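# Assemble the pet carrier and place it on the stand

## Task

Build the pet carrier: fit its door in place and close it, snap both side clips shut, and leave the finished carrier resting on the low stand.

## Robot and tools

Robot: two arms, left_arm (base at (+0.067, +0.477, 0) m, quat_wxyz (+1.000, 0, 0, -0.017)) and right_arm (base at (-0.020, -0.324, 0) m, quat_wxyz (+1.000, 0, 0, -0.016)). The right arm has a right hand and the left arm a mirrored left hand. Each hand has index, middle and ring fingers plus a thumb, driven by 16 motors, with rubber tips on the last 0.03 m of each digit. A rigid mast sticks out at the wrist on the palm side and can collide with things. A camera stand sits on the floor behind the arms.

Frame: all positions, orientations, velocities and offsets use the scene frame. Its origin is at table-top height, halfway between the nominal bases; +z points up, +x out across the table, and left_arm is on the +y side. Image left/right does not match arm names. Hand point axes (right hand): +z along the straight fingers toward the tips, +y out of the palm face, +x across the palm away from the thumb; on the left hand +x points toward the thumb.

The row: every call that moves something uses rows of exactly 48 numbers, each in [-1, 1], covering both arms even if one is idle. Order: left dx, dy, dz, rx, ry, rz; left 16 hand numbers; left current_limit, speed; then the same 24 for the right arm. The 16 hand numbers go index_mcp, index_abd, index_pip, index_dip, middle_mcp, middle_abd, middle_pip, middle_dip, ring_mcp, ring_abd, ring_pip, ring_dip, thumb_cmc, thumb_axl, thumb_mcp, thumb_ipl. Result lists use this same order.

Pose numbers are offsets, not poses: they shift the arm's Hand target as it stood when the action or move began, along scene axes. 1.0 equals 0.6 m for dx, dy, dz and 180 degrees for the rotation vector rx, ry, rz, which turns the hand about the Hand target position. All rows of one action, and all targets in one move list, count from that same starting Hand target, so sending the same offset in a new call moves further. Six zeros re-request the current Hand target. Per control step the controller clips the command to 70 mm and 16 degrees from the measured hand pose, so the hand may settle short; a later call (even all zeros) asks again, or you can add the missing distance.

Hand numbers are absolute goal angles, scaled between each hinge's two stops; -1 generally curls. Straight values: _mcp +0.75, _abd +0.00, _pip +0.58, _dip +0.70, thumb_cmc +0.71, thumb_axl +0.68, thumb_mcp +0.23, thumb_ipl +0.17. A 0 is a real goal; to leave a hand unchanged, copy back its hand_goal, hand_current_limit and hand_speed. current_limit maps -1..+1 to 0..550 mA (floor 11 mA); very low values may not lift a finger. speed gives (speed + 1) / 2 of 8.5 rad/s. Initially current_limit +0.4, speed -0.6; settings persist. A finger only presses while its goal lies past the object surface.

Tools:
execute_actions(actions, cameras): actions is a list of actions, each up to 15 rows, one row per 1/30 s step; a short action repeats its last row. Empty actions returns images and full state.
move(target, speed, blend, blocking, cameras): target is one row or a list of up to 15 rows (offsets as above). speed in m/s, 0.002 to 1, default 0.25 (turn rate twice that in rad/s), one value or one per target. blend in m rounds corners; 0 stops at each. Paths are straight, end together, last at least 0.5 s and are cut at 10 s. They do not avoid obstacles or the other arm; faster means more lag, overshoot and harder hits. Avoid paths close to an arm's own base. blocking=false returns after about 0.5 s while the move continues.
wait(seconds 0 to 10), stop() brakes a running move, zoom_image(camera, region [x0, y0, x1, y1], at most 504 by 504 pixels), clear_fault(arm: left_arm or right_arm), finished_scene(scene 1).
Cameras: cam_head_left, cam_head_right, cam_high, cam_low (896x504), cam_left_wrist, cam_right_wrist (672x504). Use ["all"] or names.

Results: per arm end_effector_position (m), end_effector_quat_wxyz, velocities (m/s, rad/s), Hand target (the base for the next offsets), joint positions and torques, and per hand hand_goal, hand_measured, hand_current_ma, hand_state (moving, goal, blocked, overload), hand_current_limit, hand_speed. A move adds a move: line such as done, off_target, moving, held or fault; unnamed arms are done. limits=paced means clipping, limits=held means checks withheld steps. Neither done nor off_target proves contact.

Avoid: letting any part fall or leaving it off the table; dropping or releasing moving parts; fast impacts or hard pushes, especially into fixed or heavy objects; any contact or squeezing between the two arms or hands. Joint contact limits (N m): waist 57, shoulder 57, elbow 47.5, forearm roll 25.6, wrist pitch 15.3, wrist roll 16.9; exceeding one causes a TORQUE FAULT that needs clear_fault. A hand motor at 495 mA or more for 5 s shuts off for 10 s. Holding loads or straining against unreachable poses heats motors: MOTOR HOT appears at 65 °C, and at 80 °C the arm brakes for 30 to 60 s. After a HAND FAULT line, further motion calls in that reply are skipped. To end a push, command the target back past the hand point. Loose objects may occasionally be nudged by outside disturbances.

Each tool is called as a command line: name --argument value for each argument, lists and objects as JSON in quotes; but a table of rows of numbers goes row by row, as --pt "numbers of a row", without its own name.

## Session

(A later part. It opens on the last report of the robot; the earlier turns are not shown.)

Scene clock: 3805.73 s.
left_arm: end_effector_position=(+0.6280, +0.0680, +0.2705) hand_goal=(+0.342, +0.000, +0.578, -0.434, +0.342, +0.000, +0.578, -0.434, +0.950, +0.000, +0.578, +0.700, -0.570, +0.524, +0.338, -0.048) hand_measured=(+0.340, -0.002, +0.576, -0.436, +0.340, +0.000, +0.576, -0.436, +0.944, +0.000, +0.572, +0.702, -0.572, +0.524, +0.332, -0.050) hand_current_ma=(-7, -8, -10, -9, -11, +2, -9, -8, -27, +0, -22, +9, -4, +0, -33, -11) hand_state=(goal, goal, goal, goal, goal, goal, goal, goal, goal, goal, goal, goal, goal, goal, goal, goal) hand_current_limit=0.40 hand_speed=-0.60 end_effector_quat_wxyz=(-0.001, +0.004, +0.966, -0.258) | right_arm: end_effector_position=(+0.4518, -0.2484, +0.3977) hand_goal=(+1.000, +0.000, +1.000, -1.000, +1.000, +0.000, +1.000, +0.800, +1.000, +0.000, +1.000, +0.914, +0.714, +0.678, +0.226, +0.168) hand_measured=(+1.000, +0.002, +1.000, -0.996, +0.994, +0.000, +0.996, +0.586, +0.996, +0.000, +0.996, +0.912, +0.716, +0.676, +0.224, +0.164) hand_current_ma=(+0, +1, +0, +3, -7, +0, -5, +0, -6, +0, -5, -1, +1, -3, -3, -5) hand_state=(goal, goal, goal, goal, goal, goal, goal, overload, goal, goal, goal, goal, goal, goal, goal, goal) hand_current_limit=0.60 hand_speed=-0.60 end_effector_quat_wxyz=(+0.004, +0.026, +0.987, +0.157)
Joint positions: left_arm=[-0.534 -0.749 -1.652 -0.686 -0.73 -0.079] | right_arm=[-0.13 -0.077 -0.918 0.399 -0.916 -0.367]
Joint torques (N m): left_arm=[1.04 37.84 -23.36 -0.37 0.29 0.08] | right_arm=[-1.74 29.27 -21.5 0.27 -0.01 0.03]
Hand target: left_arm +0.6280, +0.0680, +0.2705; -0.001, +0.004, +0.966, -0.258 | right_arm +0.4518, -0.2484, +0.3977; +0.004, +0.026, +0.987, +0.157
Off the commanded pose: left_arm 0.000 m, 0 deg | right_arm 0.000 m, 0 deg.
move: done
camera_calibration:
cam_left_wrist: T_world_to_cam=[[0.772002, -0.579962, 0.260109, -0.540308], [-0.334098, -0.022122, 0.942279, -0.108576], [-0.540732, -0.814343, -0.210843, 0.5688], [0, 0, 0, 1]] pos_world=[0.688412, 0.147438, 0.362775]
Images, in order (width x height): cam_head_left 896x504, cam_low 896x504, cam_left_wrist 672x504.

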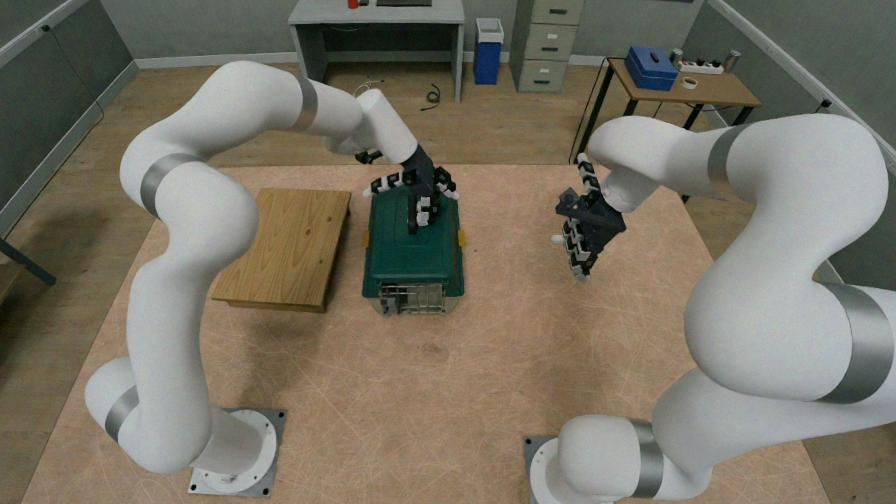

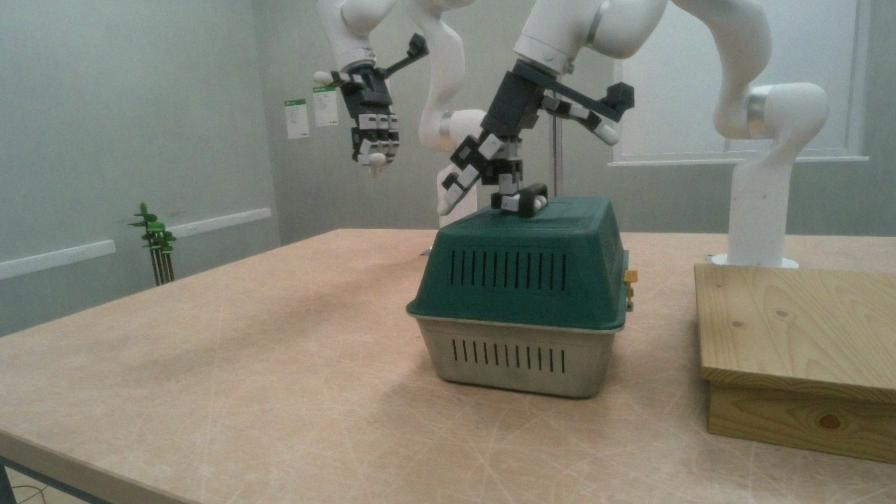

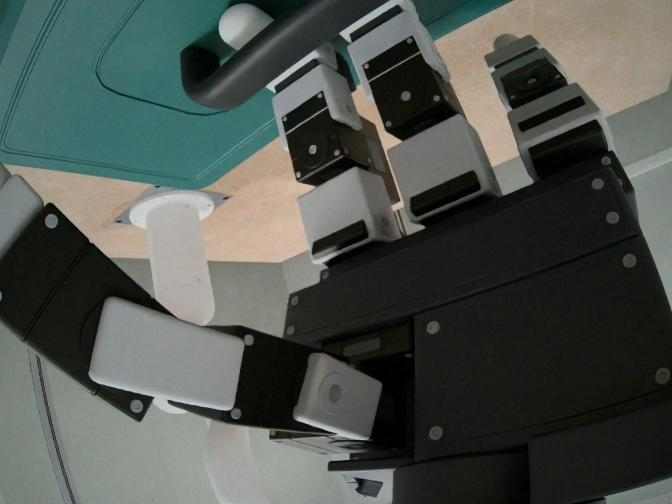

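move --target '[0,0,0.008,0,0,0, 0.342,0,0.577,-0.6, 0.342,0,0.577,-0.6, 0.95,0,0.577,0.7, -0.571,0.524,0.337,-0.049, 0.75,-0.9, 0,0,0,0,0,0, 1,0,1,-1, 1,0,1,0.8, 1,0,1,0.913, 0.714,0.678,0.226,0.168, 0.6,-0.6]' --speed 0.01 --cameras '["cam_low","cam_left_wrist"]'

zoom_image --camera "cam_low" --region '[400, 150, 700, 410]'

Scene clock: 3821.60 s.
left_arm: end_effector_position=(+0.6280, +0.0680, +0.2753) hand_goal=(+0.342, +0.000, +0.578, -0.600, +0.342, +0.000, +0.578, -0.600, +0.950, +0.000, +0.578, +0.700, -0.570, +0.524, +0.338, -0.048) hand_measured=(+0.358, -0.002, +0.600, -0.544, +0.362, +0.000, +0.596, -0.560, +0.944, +0.000, +0.572, +0.702, -0.572, +0.524, +0.332, -0.050) hand_current_ma=(+70, -5, +88, +250, +85, +2, +75, +178, -27, +0, -22, +9, -4, +0, -33, -11) hand_state=(goal, goal, blocked, blocked, goal, goal, goal, blocked, goal, goal, goal, goal, goal, goal, goal, goal) hand_current_limit=0.75 hand_speed=-0.90 end_effector_quat_wxyz=(-0.001, +0.004, +0.966, -0.258) | right_arm: end_effector_position=(+0.4518, -0.2484, +0.3977) hand_goal=(+1.000, +0.000, +1.000, -1.000, +1.000, +0.000, +1.000, +0.800, +1.000, +0.000, +1.000, +0.914, +0.714, +0.678, +0.226, +0.168) hand_measured=(+1.000, +0.002, +1.000, -0.996, +0.994, +0.000, +0.996, +0.586, +0.996, +0.000, +0.996, +0.912, +0.716, +0.676, +0.224, +0.164) hand_current_ma=(+0, +1, +0, +3, -7, +0, -5, +0, -6, +0, -5, -1, +1, -3, -3, -5) hand_state=(goal, goal, goal, goal, goal, goal, goal, overload, goal, goal, goal, goal, goal, goal, goal, goal) hand_current_limit=0.60 hand_speed=-0.60 end_effector_quat_wxyz=(+0.004, +0.026, +0.987, +0.157)
Joint positions: left_arm=[-0.534 -0.745 -1.656 -0.68 -0.737 -0.087] | right_arm=[-0.13 -0.077 -0.918 0.399 -0.916 -0.367]
Joint torques (N m): left_arm=[-1.93 42.13 -29.3 -0.31 -0.09 -0.14] | right_arm=[-1.95 30.53 -22.04 0.89 0.24 0.22]
Hand target: left_arm +0.6280, +0.0680, +0.2753; -0.001, +0.004, +0.966, -0.258 | right_arm +0.4518, -0.2484, +0.3977; +0.004, +0.026, +0.987, +0.157
Off the commanded pose: left_arm 0.000 m, 0 deg | right_arm 0.000 m, 0 deg.
move: done
camera_calibration:
cam_left_wrist: T_world_to_cam=[[0.77206, -0.579912, 0.260049, -0.541582], [-0.334038, -0.0221639, 0.942299, -0.113142], [-0.540687, -0.814377, -0.210824, 0.56978], [0, 0, 0, 1]] pos_world=[0.688412, 0.147438, 0.367575]
Images, in order (width x height): cam_low 896x504, cam_left_wrist 672x504.

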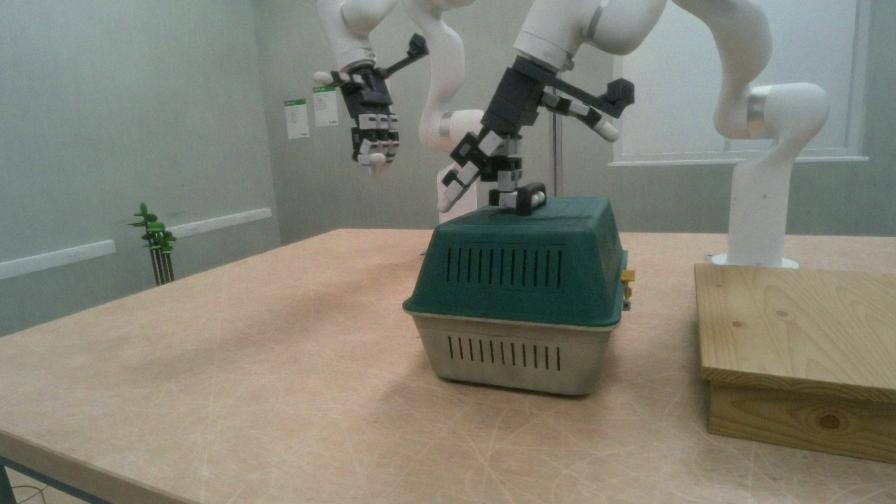

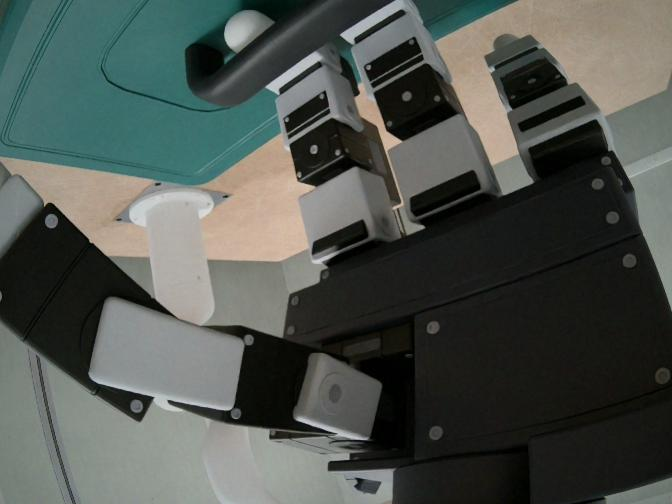

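Scaled by 1.680 from the camera's 896x504 image, which has a finer 1280x720 frame.

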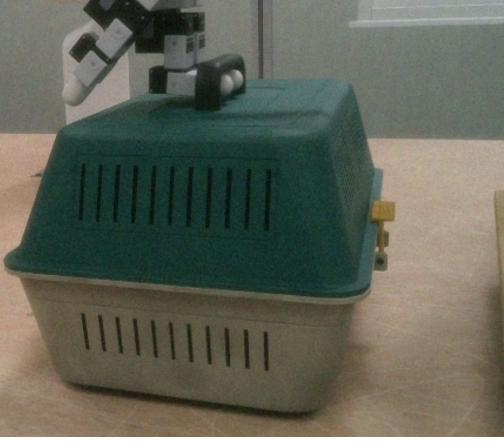

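move --target '[0,0,0.025,0,0,0, 0.342,0,0.577,-0.7, 0.342,0,0.577,-0.7, 0.95,0,0.577,0.7, -0.571,0.524,0.337,-0.049, 0.75,-0.9, 0,0,0,0,0,0, 1,0,1,-1, 1,0,1,0.8, 1,0,1,0.913, 0.714,0.678,0.226,0.168, 0.6,-0.6]' --speed 0.02 --cameras '["cam_low","cam_left_wrist","cam_head_left"]'

zoom_image --camera "cam_low" --region '[400, 150, 700, 410]'

Scene clock: 3830.07 s.
left_arm: end_effector_position=(+0.6280, +0.0680, +0.2903) hand_goal=(+0.342, +0.000, +0.578, -0.700, +0.342, +0.000, +0.578, -0.700, +0.950, +0.000, +0.578, +0.700, -0.570, +0.524, +0.338, -0.048) hand_measured=(+0.372, -0.002, +0.620, -0.616, +0.358, +0.002, +0.594, -0.686, +0.944, +0.000, +0.572, +0.702, -0.572, +0.524, +0.332, -0.050) hand_current_ma=(+139, -8, +183, +379, +67, +3, +60, +55, -27, +0, -22, +9, -4, +0, -33, -11) hand_state=(blocked, goal, blocked, blocked, goal, goal, goal, goal, goal, goal, goal, goal, goal, goal, goal, goal) hand_current_limit=0.75 hand_speed=-0.90 end_effector_quat_wxyz=(-0.001, +0.004, +0.966, -0.258) | right_arm: end_effector_position=(+0.4518, -0.2484, +0.3977) hand_goal=(+1.000, +0.000, +1.000, -1.000, +1.000, +0.000, +1.000, +0.800, +1.000, +0.000, +1.000, +0.914, +0.714, +0.678, +0.226, +0.168) hand_measured=(+1.000, +0.002, +1.000, -0.996, +0.994, +0.000, +0.996, +0.586, +0.996, +0.000, +0.996, +0.912, +0.716, +0.676, +0.224, +0.164) hand_current_ma=(+0, +1, +0, +3, -7, +0, -5, +0, -6, +0, -5, -1, +1, -3, -3, -5) hand_state=(goal, goal, goal, goal, goal, goal, goal, overload, goal, goal, goal, goal, goal, goal, goal, goal) hand_current_limit=0.60 hand_speed=-0.60 end_effector_quat_wxyz=(+0.004, +0.026, +0.987, +0.157)
Joint positions: left_arm=[-0.534 -0.732 -1.67 -0.662 -0.758 -0.112] | right_arm=[-0.13 -0.077 -0.918 0.399 -0.916 -0.367]
Joint torques (N m): left_arm=[0.6 42.6 -29.96 -0.81 -0.21 -0.22] | right_arm=[-2.65 28.18 -21.91 0.92 0.11 0.02]
Hand target: left_arm +0.6280, +0.0680, +0.2903; -0.001, +0.004, +0.966, -0.258 | right_arm +0.4518, -0.2484, +0.3977; +0.004, +0.026, +0.987, +0.157
Off the commanded pose: left_arm 0.000 m, 0 deg | right_arm 0.000 m, 0 deg.
move: done
camera_calibration:
cam_left_wrist: T_world_to_cam=[[0.77206, -0.579912, 0.260049, -0.545405], [-0.334038, -0.0221639, 0.942299, -0.12731], [-0.540687, -0.814377, -0.210824, 0.572888], [0, 0, 0, 1]] pos_world=[0.688312, 0.147438, 0.382575]
Images, in order (width x height): cam_head_left 896x504, cam_low 896x504, cam_left_wrist 672x504.

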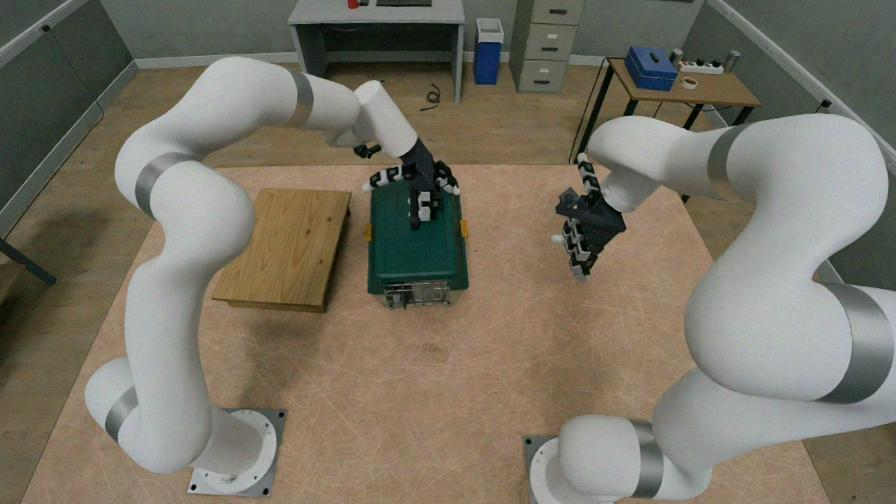

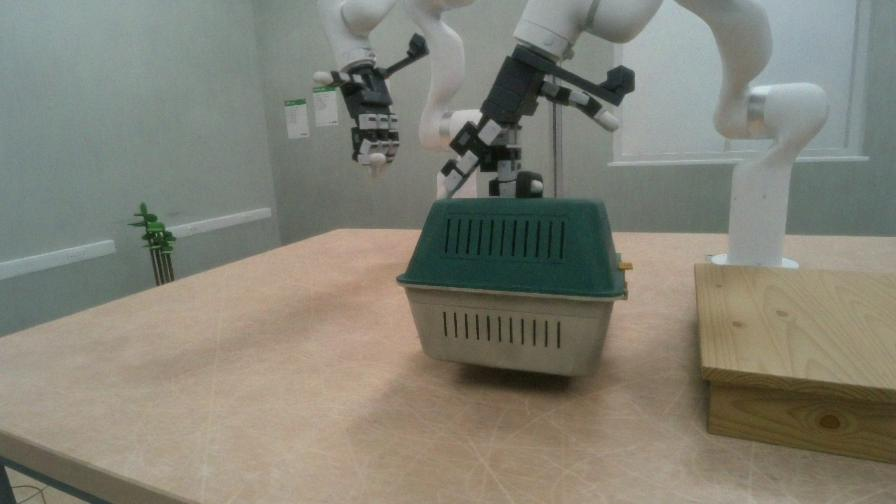

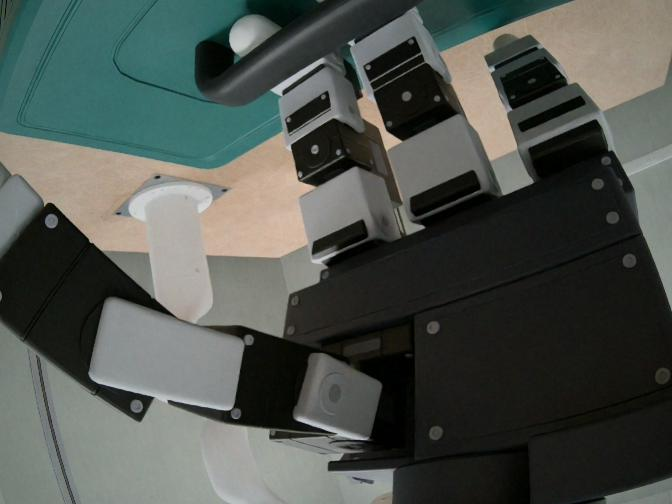

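Scaled by 1.680 from the camera's 896x504 image, which has a finer 1280x720 frame.

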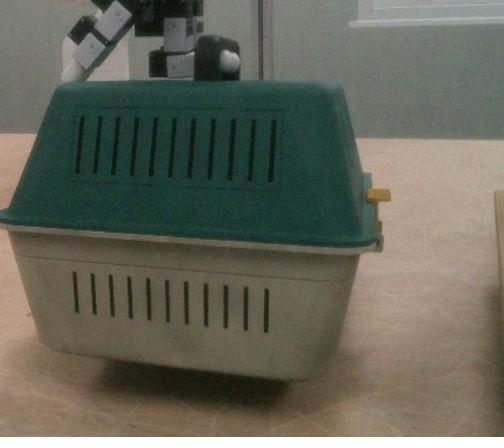

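zoom_image --camera "cam_head_left" --region '[340, 160, 480, 330]'

Scaled by 2.965 from the camera's 896x504 image, which has a finer 1280x720 frame.

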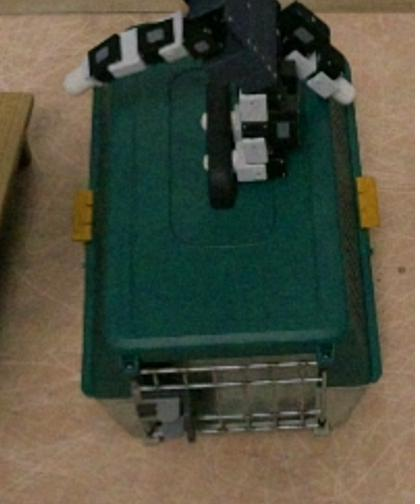

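move --pt "0 0 -0.026 0 0 0 0.342 0 0.577 -0.6 0.342 0 0.577 -0.6 0.95 0 0.577 0.7 -0.571 0.524 0.337 -0.049 0.75 -0.9 0 0 0 0 0 0 1 0 1 -1 1 0 1 0.8 1 0 1 0.913 0.714 0.678 0.226 0.168 0.6 -0.6" --pt "0 0 -0.033 0 0 0 0.342 0 0.577 -0.435 0.342 0 0.577 -0.435 0.95 0 0.577 0.7 -0.571 0.524 0.337 -0.049 0.75 -0.9 0 0 0 0 0 0 1 0 1 -1 1 0 1 0.8 1 0 1 0.913 0.714 0.678 0.226 0.168 0.6 -0.6" --speed 0.015 --cameras '["cam_low","cam_left_wrist","cam_head_left"]'

zoom_image --camera "cam_head_left" --region '[370, 160, 460, 250]'

zoom_image --camera "cam_low" --region '[440, 120, 640, 240]'

Scene clock: 3875.47 s.
left_arm: end_effector_position=(+0.6280, +0.0680, +0.2705) hand_goal=(+0.342, +0.000, +0.578, -0.434, +0.342, +0.000, +0.578, -0.434, +0.950, +0.000, +0.578, +0.700, -0.570, +0.524, +0.338, -0.048) hand_measured=(+0.344, -0.002, +0.582, -0.436, +0.344, -0.002, +0.580, -0.436, +0.944, +0.000, +0.572, +0.702, -0.572, +0.524, +0.332, -0.050) hand_current_ma=(+6, -4, +11, -9, +6, -9, +9, -10, -27, +0, -22, +9, -4, +0, -33, -11) hand_state=(goal, goal, goal, goal, goal, goal, goal, goal, goal, goal, goal, goal, goal, goal, goal, goal) hand_current_limit=0.75 hand_speed=-0.90 end_effector_quat_wxyz=(-0.001, +0.004, +0.966, -0.258) | right_arm: end_effector_position=(+0.4518, -0.2484, +0.3977) hand_goal=(+1.000, +0.000, +1.000, -1.000, +1.000, +0.000, +1.000, +0.800, +1.000, +0.000, +1.000, +0.914, +0.714, +0.678, +0.226, +0.168) hand_measured=(+1.000, +0.002, +1.000, -0.996, +0.994, +0.000, +0.996, +0.586, +0.996, +0.000, +0.996, +0.912, +0.716, +0.676, +0.224, +0.164) hand_current_ma=(+0, +1, +0, +3, -7, +0, -5, +0, -6, +0, -5, -1, +1, -3, -3, -5) hand_state=(goal, goal, goal, goal, goal, goal, goal, overload, goal, goal, goal, goal, goal, goal, goal, goal) hand_current_limit=0.60 hand_speed=-0.60 end_effector_quat_wxyz=(+0.004, +0.026, +0.987, +0.157)
Joint positions: left_arm=[-0.534 -0.749 -1.652 -0.686 -0.73 -0.079] | right_arm=[-0.13 -0.077 -0.918 0.399 -0.916 -0.367]
Joint torques (N m): left_arm=[-2.39 35.15 -23.25 -0.35 0.31 0.13] | right_arm=[-2.66 29.79 -22.08 1.16 0.14 0.02]
Hand target: left_arm +0.6280, +0.0680, +0.2705; -0.001, +0.004, +0.966, -0.258 | right_arm +0.4518, -0.2484, +0.3977; +0.004, +0.026, +0.987, +0.157
Off the commanded pose: left_arm 0.000 m, 0 deg | right_arm 0.000 m, 0 deg.
move: done
camera_calibration:
cam_left_wrist: T_world_to_cam=[[0.772033, -0.579915, 0.260122, -0.540341], [-0.334097, -0.0221189, 0.942279, -0.108577], [-0.540688, -0.814377, -0.210824, 0.568768], [0, 0, 0, 1]] pos_world=[0.688412, 0.147438, 0.362775]
Images, in order (width x height): cam_head_left 896x504, cam_low 896x504, cam_left_wrist 672x504.

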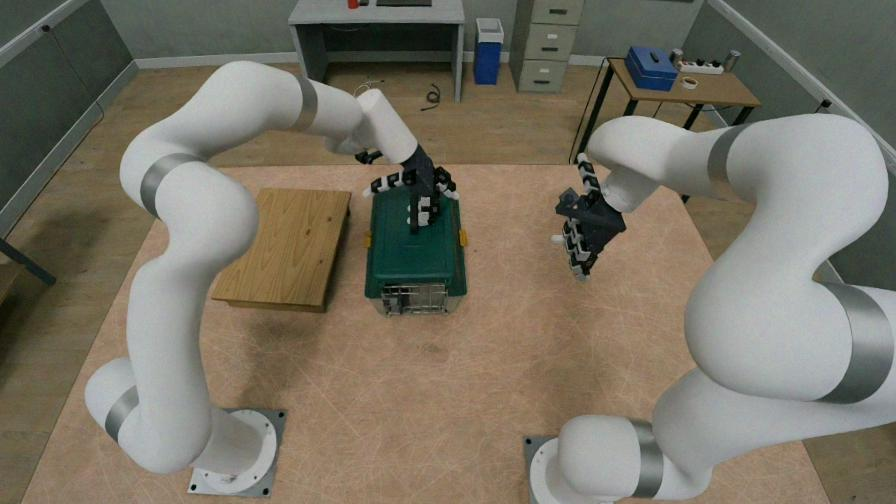

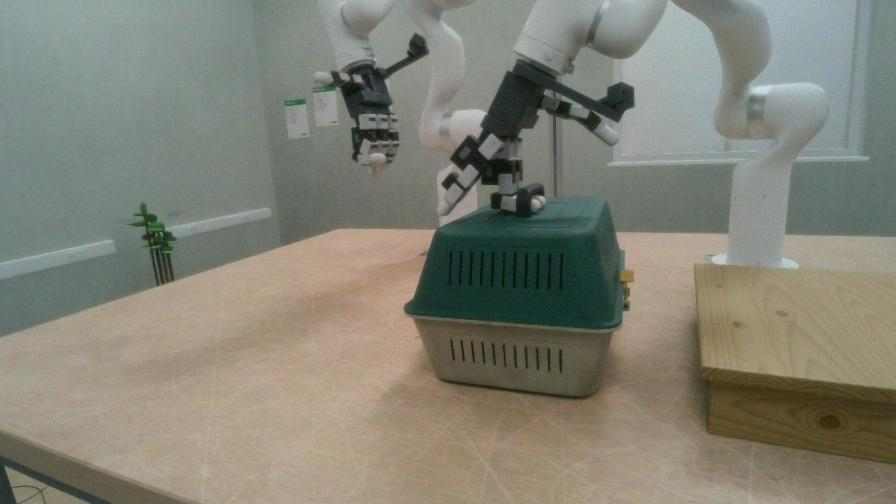

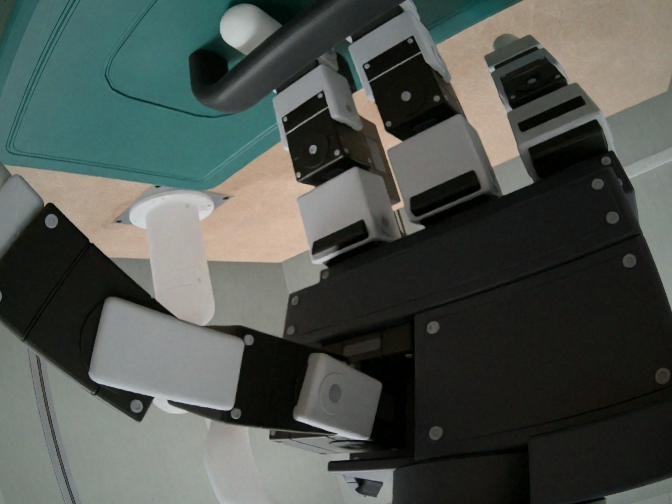

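Scaled by 5.600 from the camera's 896x504 image, which has a finer 1280x720 frame.

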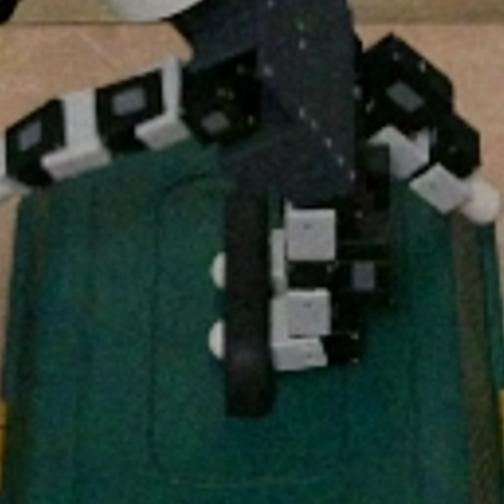

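Scaled by 2.520 from the camera's 896x504 image, which has a finer 1280x720 frame.

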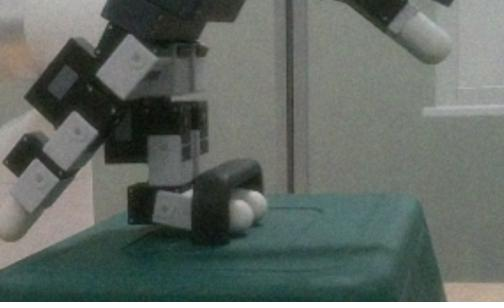

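move --target '[-0.0167,0,0,0,0,0, 0.342,0,0.577,-0.435, 0.342,0,0.577,-0.435, 0.95,0,0.577,0.7, -0.571,0.524,0.337,-0.049, 0.75,-0.9, 0,0,0,0,0,0, 1,0,1,-1, 1,0,1,0.8, 1,0,1,0.913, 0.714,0.678,0.226,0.168, 0.6,-0.6]' --speed 0.01 --cameras '["cam_low","cam_left_wrist","cam_head_left"]'

zoom_image --camera "cam_head_left" --region '[370, 160, 460, 250]'

zoom_image --camera "cam_left_wrist" --region '[100, 0, 500, 250]'

Scene clock: 3890.93 s.
left_arm: end_effector_position=(+0.6180, +0.0680, +0.2705) hand_goal=(+0.342, +0.000, +0.578, -0.434, +0.342, +0.000, +0.578, -0.434, +0.950, +0.000, +0.578, +0.700, -0.570, +0.524, +0.338, -0.048) hand_measured=(+0.344, -0.002, +0.580, -0.436, +0.344, -0.002, +0.580, -0.436, +0.944, +0.000, +0.572, +0.702, -0.572, +0.524, +0.332, -0.050) hand_current_ma=(+5, -4, +9, -9, +4, -9, +6, -8, -27, +0, -22, +9, -4, +0, -33, -11) hand_state=(goal, goal, goal, goal, goal, goal, goal, goal, goal, goal, goal, goal, goal, goal, goal, goal) hand_current_limit=0.75 hand_speed=-0.90 end_effector_quat_wxyz=(-0.001, +0.004, +0.966, -0.258) | right_arm: end_effector_position=(+0.4518, -0.2484, +0.3977) hand_goal=(+1.000, +0.000, +1.000, -1.000, +1.000, +0.000, +1.000, +0.800, +1.000, +0.000, +1.000, +0.914, +0.714, +0.678, +0.226, +0.168) hand_measured=(+1.000, +0.002, +1.000, -0.996, +0.994, +0.000, +0.996, +0.586, +0.996, +0.000, +0.996, +0.912, +0.716, +0.676, +0.224, +0.164) hand_current_ma=(+0, +1, +0, +3, -7, +0, -5, +0, -6, +0, -5, -1, +1, -3, -3, -5) hand_state=(goal, goal, goal, goal, goal, goal, goal, overload, goal, goal, goal, goal, goal, goal, goal, goal) hand_current_limit=0.60 hand_speed=-0.60 end_effector_quat_wxyz=(+0.004, +0.026, +0.987, +0.157)
Joint positions: left_arm=[-0.542 -0.727 -1.616 -0.696 -0.716 -0.073] | right_arm=[-0.13 -0.077 -0.918 0.399 -0.916 -0.367]
Joint torques (N m): left_arm=[-2.55 36.2 -23.11 -0.31 0.3 0.12] | right_arm=[-1.6 29.4 -21.82 0.95 -0.26 -0.11]
Hand target: left_arm +0.6180, +0.0680, +0.2705; -0.001, +0.004, +0.966, -0.258 | right_arm +0.4518, -0.2484, +0.3977; +0.004, +0.026, +0.987, +0.157
Off the commanded pose: left_arm 0.000 m, 0 deg | right_arm 0.000 m, 0 deg.
move: done
camera_calibration:
cam_left_wrist: T_world_to_cam=[[0.772033, -0.579915, 0.260122, -0.532544], [-0.334097, -0.0221189, 0.942279, -0.111952], [-0.540688, -0.814377, -0.210824, 0.563307], [0, 0, 0, 1]] pos_world=[0.678312, 0.147438, 0.362775]
Images, in order (width x height): cam_head_left 896x504, cam_low 896x504, cam_left_wrist 672x504.

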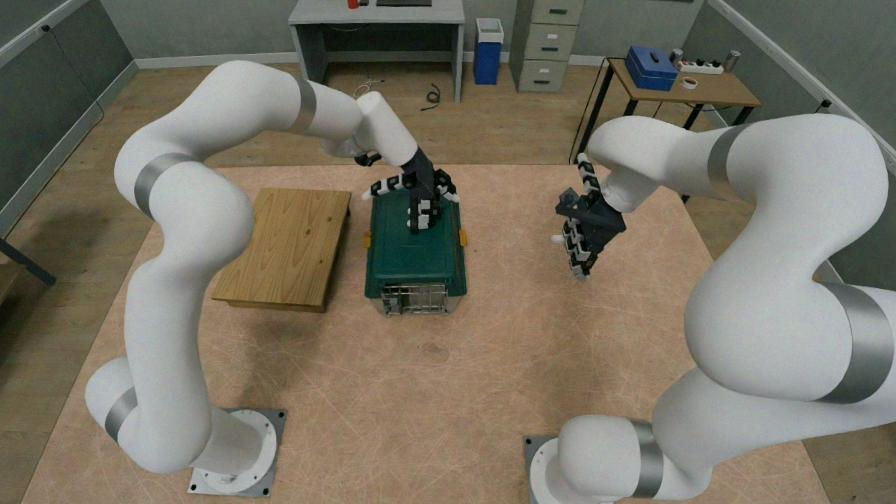

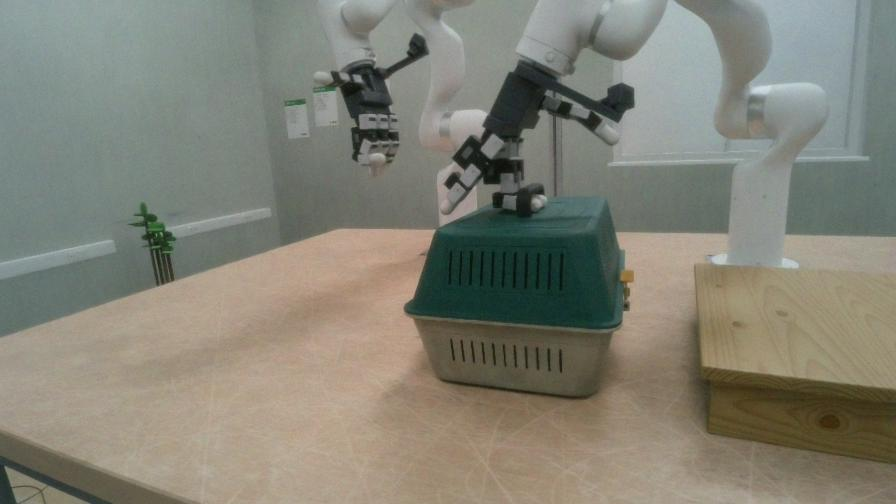

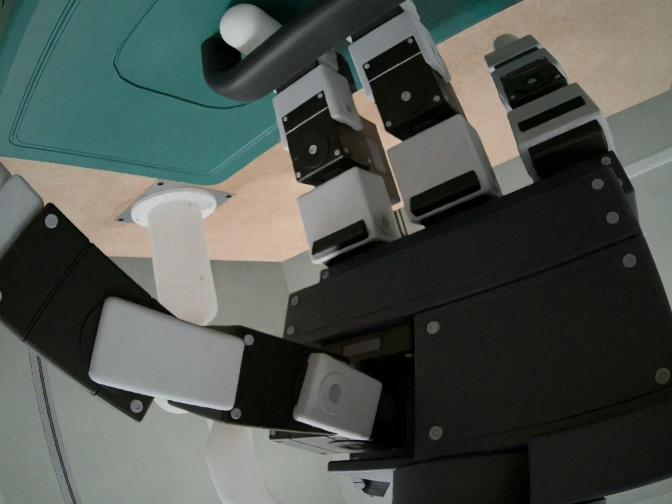

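Scaled by 5.600 from the camera's 896x504 image, which has a finer 1280x720 frame.

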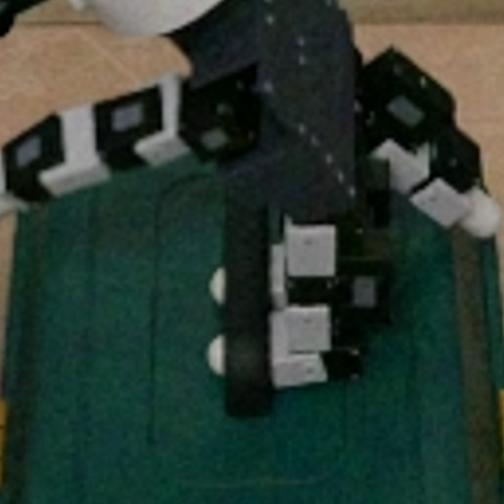

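Scaled by 1.260 from the camera's 672x504 image, which has a finer 960x720 frame.

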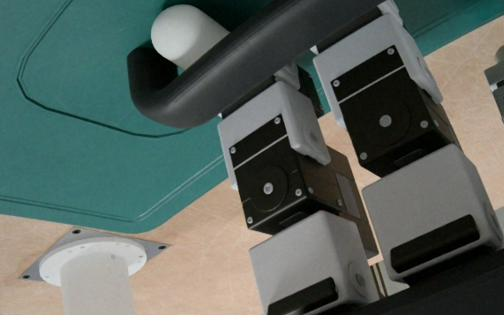

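move --pt "-0.004 0 0.01 0 0 0 0.342 0 0.577 -0.65 0.342 0 0.577 -0.5 0.95 0 0.577 0.7 -0.571 0.524 0.337 -0.049 0.75 -0.9 0 0 0 0 0 0 1 0 1 -1 1 0 1 0.8 1 0 1 0.913 0.714 0.678 0.226 0.168 0.6 -0.6" --pt "-0.004 0 0.045 0 0 0 0.342 0 0.577 -0.75 0.342 0 0.577 -0.5 0.95 0 0.577 0.7 -0.571 0.524 0.337 -0.049 0.75 -0.9 0 0 0 0 0 0 1 0 1 -1 1 0 1 0.8 1 0 1 0.913 0.714 0.678 0.226 0.168 0.6 -0.6" --speed 0.015 --cameras '["cam_low","cam_head_left"]'

zoom_image --camera "cam_low" --region '[390, 150, 690, 410]'

zoom_image --camera "cam_head_left" --region '[340, 160, 480, 330]'

Scene clock: 3902.83 s.
left_arm: end_effector_position=(+0.6156, +0.0680, +0.2975) hand_goal=(+0.342, +0.000, +0.578, -0.750, +0.342, +0.000, +0.578, -0.500, +0.950, +0.000, +0.578, +0.700, -0.570, +0.524, +0.338, -0.048) hand_measured=(+0.372, -0.004, +0.618, -0.572, +0.346, -0.002, +0.582, -0.496, +0.944, +0.000, +0.572, +0.702, -0.572, +0.524, +0.332, -0.050) hand_current_ma=(+132, -10, +170, +481, +12, -8, +15, +14, -27, +0, -22, +9, -4, +0, -33, -11) hand_state=(blocked, goal, blocked, blocked, goal, goal, goal, goal, goal, goal, goal, goal, goal, goal, goal, goal) hand_current_limit=0.75 hand_speed=-0.90 end_effector_quat_wxyz=(-0.001, +0.004, +0.966, -0.258) | right_arm: end_effector_position=(+0.4518, -0.2484, +0.3977) hand_goal=(+1.000, +0.000, +1.000, -1.000, +1.000, +0.000, +1.000, +0.800, +1.000, +0.000, +1.000, +0.914, +0.714, +0.678, +0.226, +0.168) hand_measured=(+1.000, +0.002, +1.000, -0.996, +0.994, +0.000, +0.996, +0.586, +0.996, +0.000, +0.996, +0.912, +0.716, +0.676, +0.224, +0.164) hand_current_ma=(+0, +1, +0, +3, -7, +0, -5, +0, -6, +0, -5, -1, +1, -3, -3, -5) hand_state=(goal, goal, goal, goal, goal, goal, goal, overload, goal, goal, goal, goal, goal, goal, goal, goal) hand_current_limit=0.60 hand_speed=-0.60 end_effector_quat_wxyz=(+0.004, +0.026, +0.987, +0.157)
Joint positions: left_arm=[-0.544 -0.698 -1.633 -0.664 -0.75 -0.118] | right_arm=[-0.13 -0.077 -0.918 0.399 -0.916 -0.367]
Joint torques (N m): left_arm=[-1.39 41.41 -30.22 -0.78 -0.19 -0.25] | right_arm=[-3.17 28.95 -21.94 0.5 0.09 0.02]
Hand target: left_arm +0.6156, +0.0680, +0.2975; -0.001, +0.004, +0.966, -0.258 | right_arm +0.4518, -0.2484, +0.3977; +0.004, +0.026, +0.987, +0.157
Off the commanded pose: left_arm 0.000 m, 0 deg | right_arm 0.000 m, 0 deg.
move: done
Images, in order (width x height): cam_head_left 896x504, cam_low 896x504.

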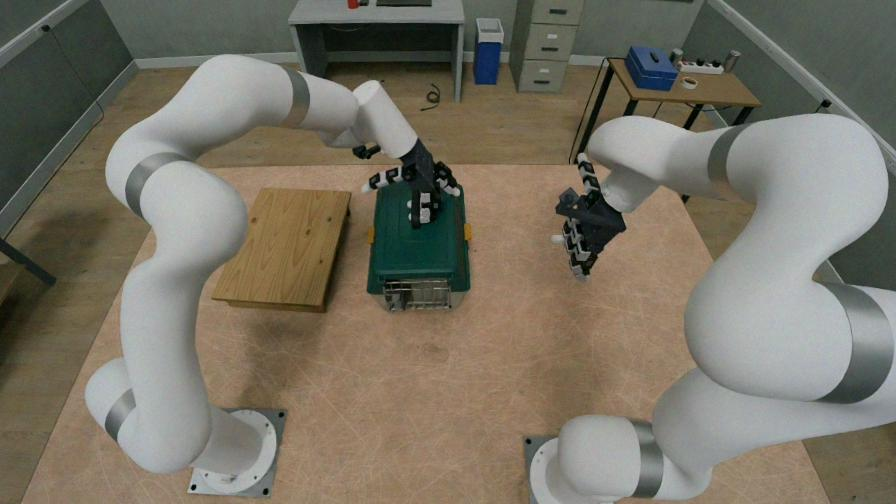

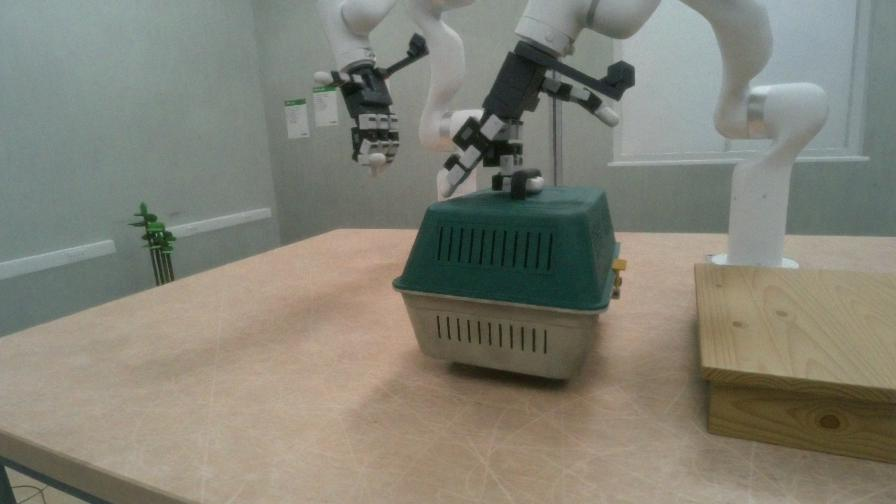

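Scaled by 1.680 from the camera's 896x504 image, which has a finer 1280x720 frame.

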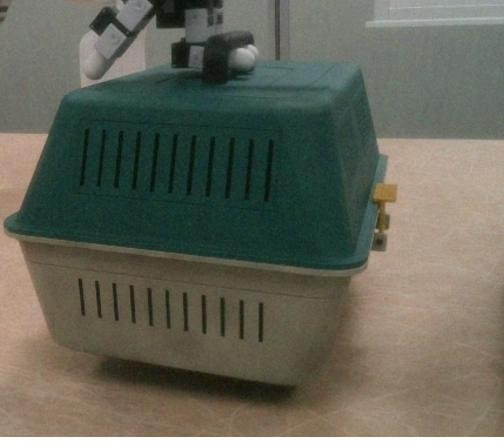

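Scaled by 2.965 from the camera's 896x504 image, which has a finer 1280x720 frame.

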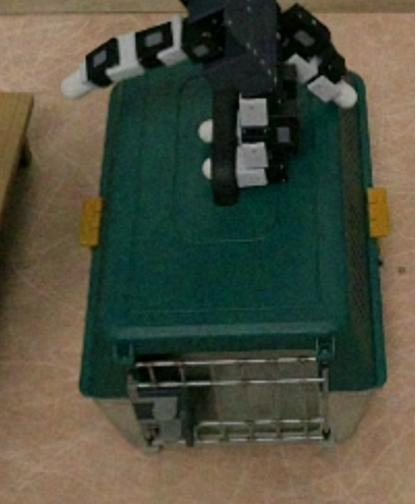

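move --target '[0,0,0.0167,0,0,0, 0.342,0,0.577,-0.75, 0.342,0,0.577,-0.8, 0.95,0,0.577,0.7, -0.571,0.524,0.337,-0.049, 0.75,-0.9, 0,0,0,0,0,0, 1,0,1,-1, 1,0,1,0.8, 1,0,1,0.913, 0.714,0.678,0.226,0.168, 0.6,-0.6]' --speed 0.015 --cameras '["cam_low","cam_head_left"]'

zoom_image --camera "cam_low" --region '[390, 150, 690, 410]'

zoom_image --camera "cam_head_left" --region '[340, 160, 480, 330]'

Scene clock: 3920.33 s.
left_arm: end_effector_position=(+0.6156, +0.0680, +0.3076) hand_goal=(+0.342, +0.000, +0.578, -0.750, +0.342, +0.000, +0.578, -0.800, +0.950, +0.000, +0.578, +0.700, -0.570, +0.524, +0.338, -0.048) hand_measured=(+0.374, -0.004, +0.618, -0.682, +0.346, -0.002, +0.590, -0.756, +0.950, +0.000, +0.578, +0.702, -0.572, +0.524, +0.332, -0.050) hand_current_ma=(+146, -11, +173, +310, +16, -7, +44, +196, -3, +1, +3, +9, -4, +0, -33, -11) hand_state=(blocked, goal, blocked, blocked, goal, goal, goal, blocked, goal, goal, goal, goal, goal, goal, goal, goal) hand_current_limit=0.75 hand_speed=-0.90 end_effector_quat_wxyz=(-0.001, +0.004, +0.966, -0.258) | right_arm: end_effector_position=(+0.4518, -0.2484, +0.3977) hand_goal=(+1.000, +0.000, +1.000, -1.000, +1.000, +0.000, +1.000, +0.800, +1.000, +0.000, +1.000, +0.914, +0.714, +0.678, +0.226, +0.168) hand_measured=(+1.000, +0.002, +1.000, -0.996, +0.994, +0.000, +0.996, +0.586, +0.996, +0.000, +0.996, +0.912, +0.716, +0.676, +0.224, +0.164) hand_current_ma=(+0, +1, +0, +3, -7, +0, -5, +0, -6, +0, -5, -1, +1, -3, -3, -5) hand_state=(goal, goal, goal, goal, goal, goal, goal, overload, goal, goal, goal, goal, goal, goal, goal, goal) hand_current_limit=0.60 hand_speed=-0.60 end_effector_quat_wxyz=(+0.004, +0.026, +0.987, +0.157)
Joint positions: left_arm=[-0.544 -0.69 -1.644 -0.652 -0.765 -0.134] | right_arm=[-0.13 -0.077 -0.918 0.399 -0.916 -0.367]
Joint torques (N m): left_arm=[-1.22 41.19 -30.25 -0.74 0.05 -0.15] | right_arm=[-0.12 28.27 -21.23 0.78 -0.13 0.11]
Hand target: left_arm +0.6156, +0.0680, +0.3076; -0.001, +0.004, +0.966, -0.258 | right_arm +0.4518, -0.2484, +0.3977; +0.004, +0.026, +0.987, +0.157
Off the commanded pose: left_arm 0.000 m, 0 deg | right_arm 0.000 m, 0 deg.
move: done
Images, in order (width x height): cam_head_left 896x504, cam_low 896x504.

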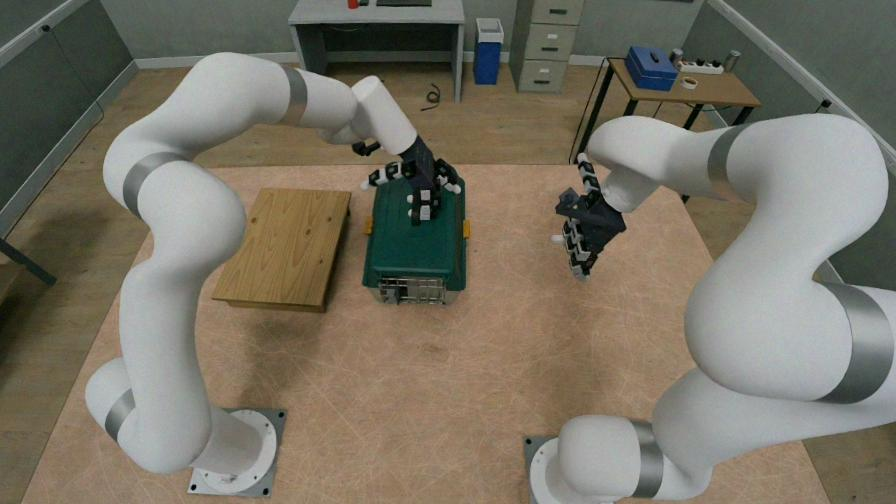

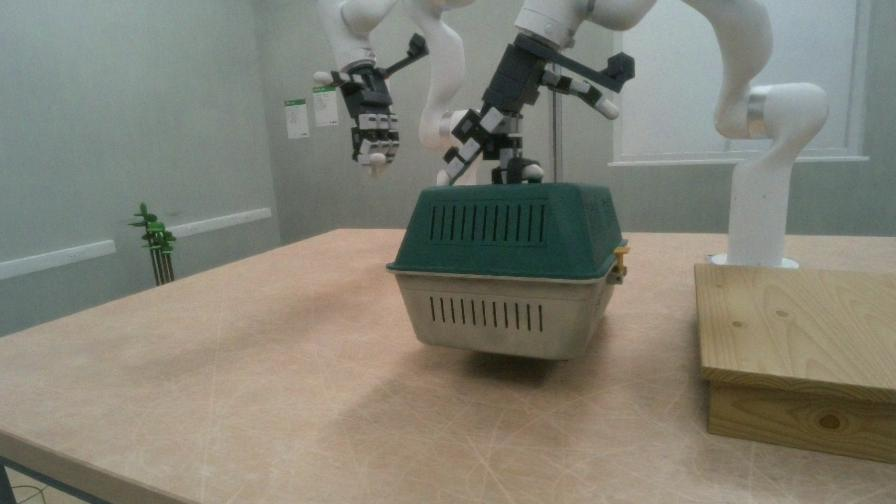

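Scaled by 1.680 from the camera's 896x504 image, which has a finer 1280x720 frame.

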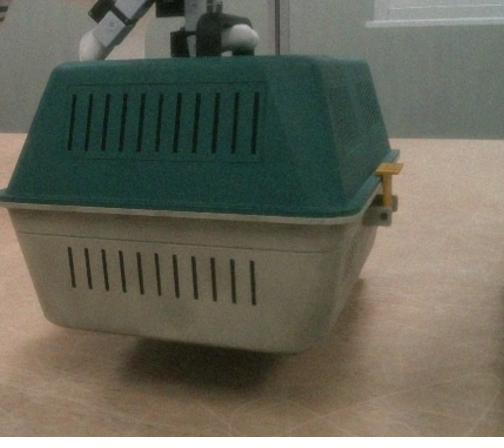

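Scaled by 2.965 from the camera's 896x504 image, which has a finer 1280x720 frame.

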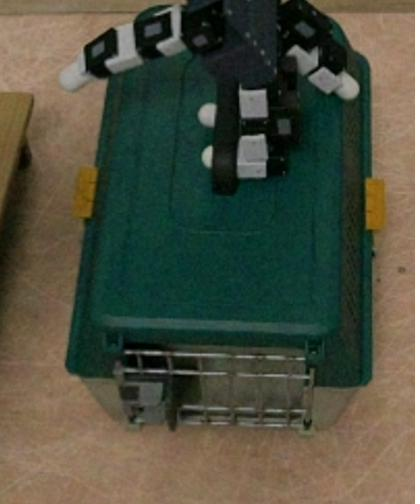

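move --target '[0,0,0.2,0,0,0, 0.342,0,0.577,-0.8, 0.342,0,0.577,-0.8, 0.95,0,0.577,0.7, -0.571,0.524,0.337,-0.049, 0.75,-0.9, 0,0,0,0,0,0, 1,0,1,-1, 1,0,1,0.8, 1,0,1,0.913, 0.714,0.678,0.226,0.168, 0.6,-0.6]' --speed 0.03 --cameras '["cam_low","cam_head_left","cam_left_wrist"]'

zoom_image --camera "cam_low" --region '[390, 100, 690, 360]'

zoom_image --camera "cam_head_left" --region '[340, 130, 500, 330]'

Scene clock: 3934.43 s.
left_arm: end_effector_position=(+0.6156, +0.0680, +0.4276) hand_goal=(+0.342, +0.000, +0.578, -0.800, +0.342, +0.000, +0.578, -0.800, +0.950, +0.000, +0.578, +0.700, -0.570, +0.524, +0.338, -0.048) hand_measured=(+0.376, -0.002, +0.618, -0.714, +0.346, -0.002, +0.590, -0.766, +0.946, +0.000, +0.578, +0.702, -0.572, +0.524, +0.332, -0.050) hand_current_ma=(+151, -8, +173, +393, +16, -7, +44, +145, -15, +1, +3, +9, -4, +0, -33, -11) hand_state=(blocked, goal, blocked, blocked, goal, goal, goal, blocked, goal, goal, goal, goal, goal, goal, goal, goal) hand_current_limit=0.75 hand_speed=-0.90 end_effector_quat_wxyz=(-0.001, +0.004, +0.966, -0.258) | right_arm: end_effector_position=(+0.4518, -0.2484, +0.3977) hand_goal=(+1.000, +0.000, +1.000, -1.000, +1.000, +0.000, +1.000, +0.800, +1.000, +0.000, +1.000, +0.914, +0.714, +0.678, +0.226, +0.168) hand_measured=(+1.000, +0.002, +1.000, -0.996, +0.994, +0.000, +0.996, +0.586, +0.996, +0.000, +0.996, +0.912, +0.716, +0.676, +0.224, +0.164) hand_current_ma=(+0, +1, +0, +3, -7, +0, -5, +0, -6, +0, -5, -1, +1, -3, -3, -5) hand_state=(goal, goal, goal, goal, goal, goal, goal, overload, goal, goal, goal, goal, goal, goal, goal, goal) hand_current_limit=0.60 hand_speed=-0.60 end_effector_quat_wxyz=(+0.004, +0.026, +0.987, +0.157)
Joint positions: left_arm=[-0.544 -0.634 -1.828 -0.537 -0.964 -0.311] | right_arm=[-0.13 -0.077 -0.918 0.399 -0.916 -0.367]
Joint torques (N m): left_arm=[-1.53 38.13 -31.02 -0.68 0.17 -0.2] | right_arm=[-2.33 29.29 -22.5 0.96 -0.02 0.08]
Hand target: left_arm +0.6156, +0.0680, +0.4276; -0.001, +0.004, +0.966, -0.258 | right_arm +0.4518, -0.2484, +0.3977; +0.004, +0.026, +0.987, +0.157
Off the commanded pose: left_arm 0.000 m, 0 deg | right_arm 0.000 m, 0 deg.
move: done
camera_calibration:
cam_left_wrist: T_world_to_cam=[[0.772033, -0.579915, 0.260122, -0.57153], [-0.334097, -0.0221189, 0.942279, -0.260691], [-0.540688, -0.814377, -0.210824, 0.595109], [0, 0, 0, 1]] pos_world=[0.675912, 0.147438, 0.519775]
Images, in order (width x height): cam_head_left 896x504, cam_low 896x504, cam_left_wrist 672x504.

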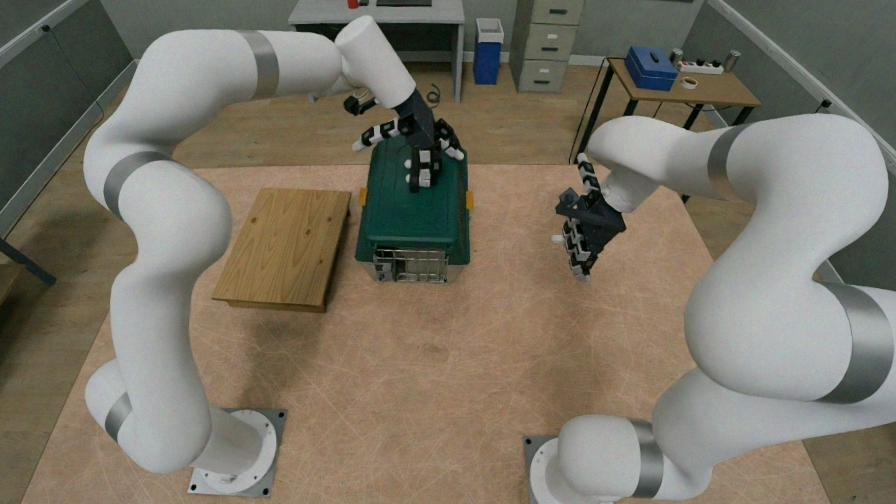

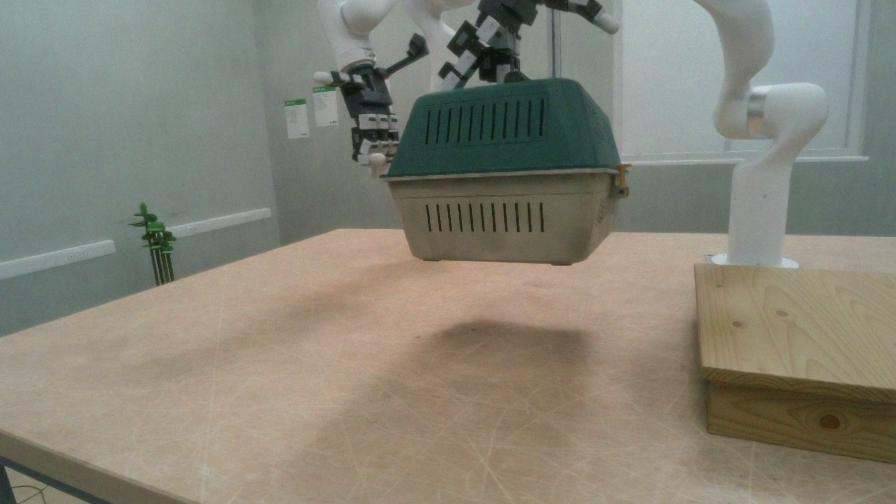

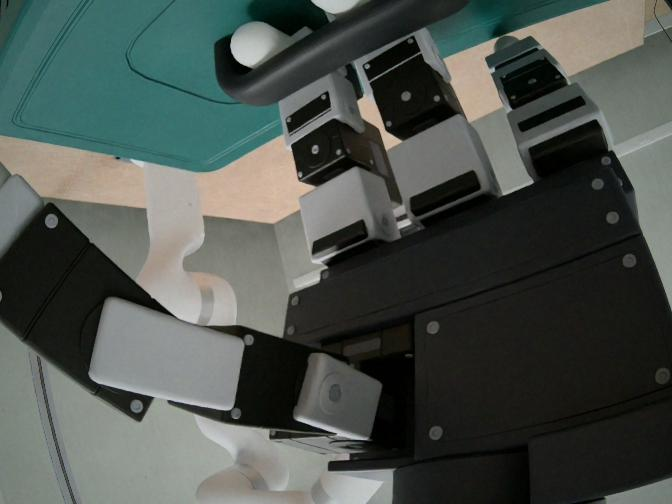

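Scaled by 1.680 from the camera's 896x504 image, which has a finer 1280x720 frame.

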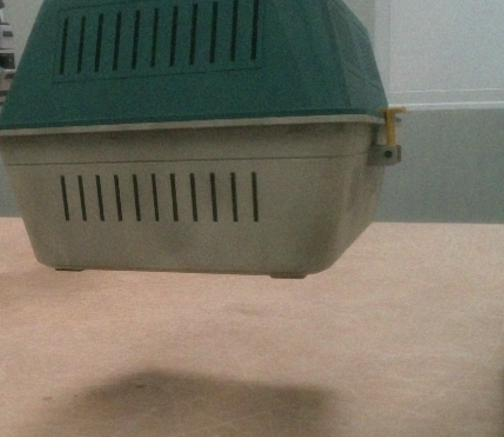

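Scaled by 2.520 from the camera's 896x504 image, which has a finer 1280x720 frame.

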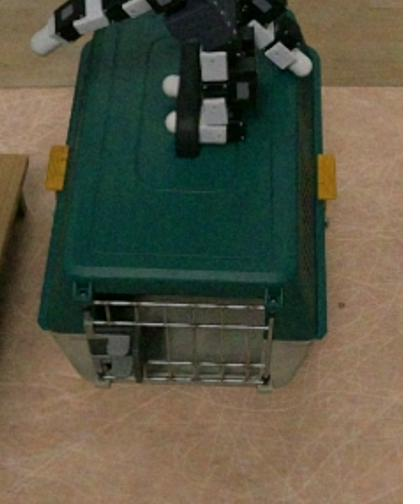

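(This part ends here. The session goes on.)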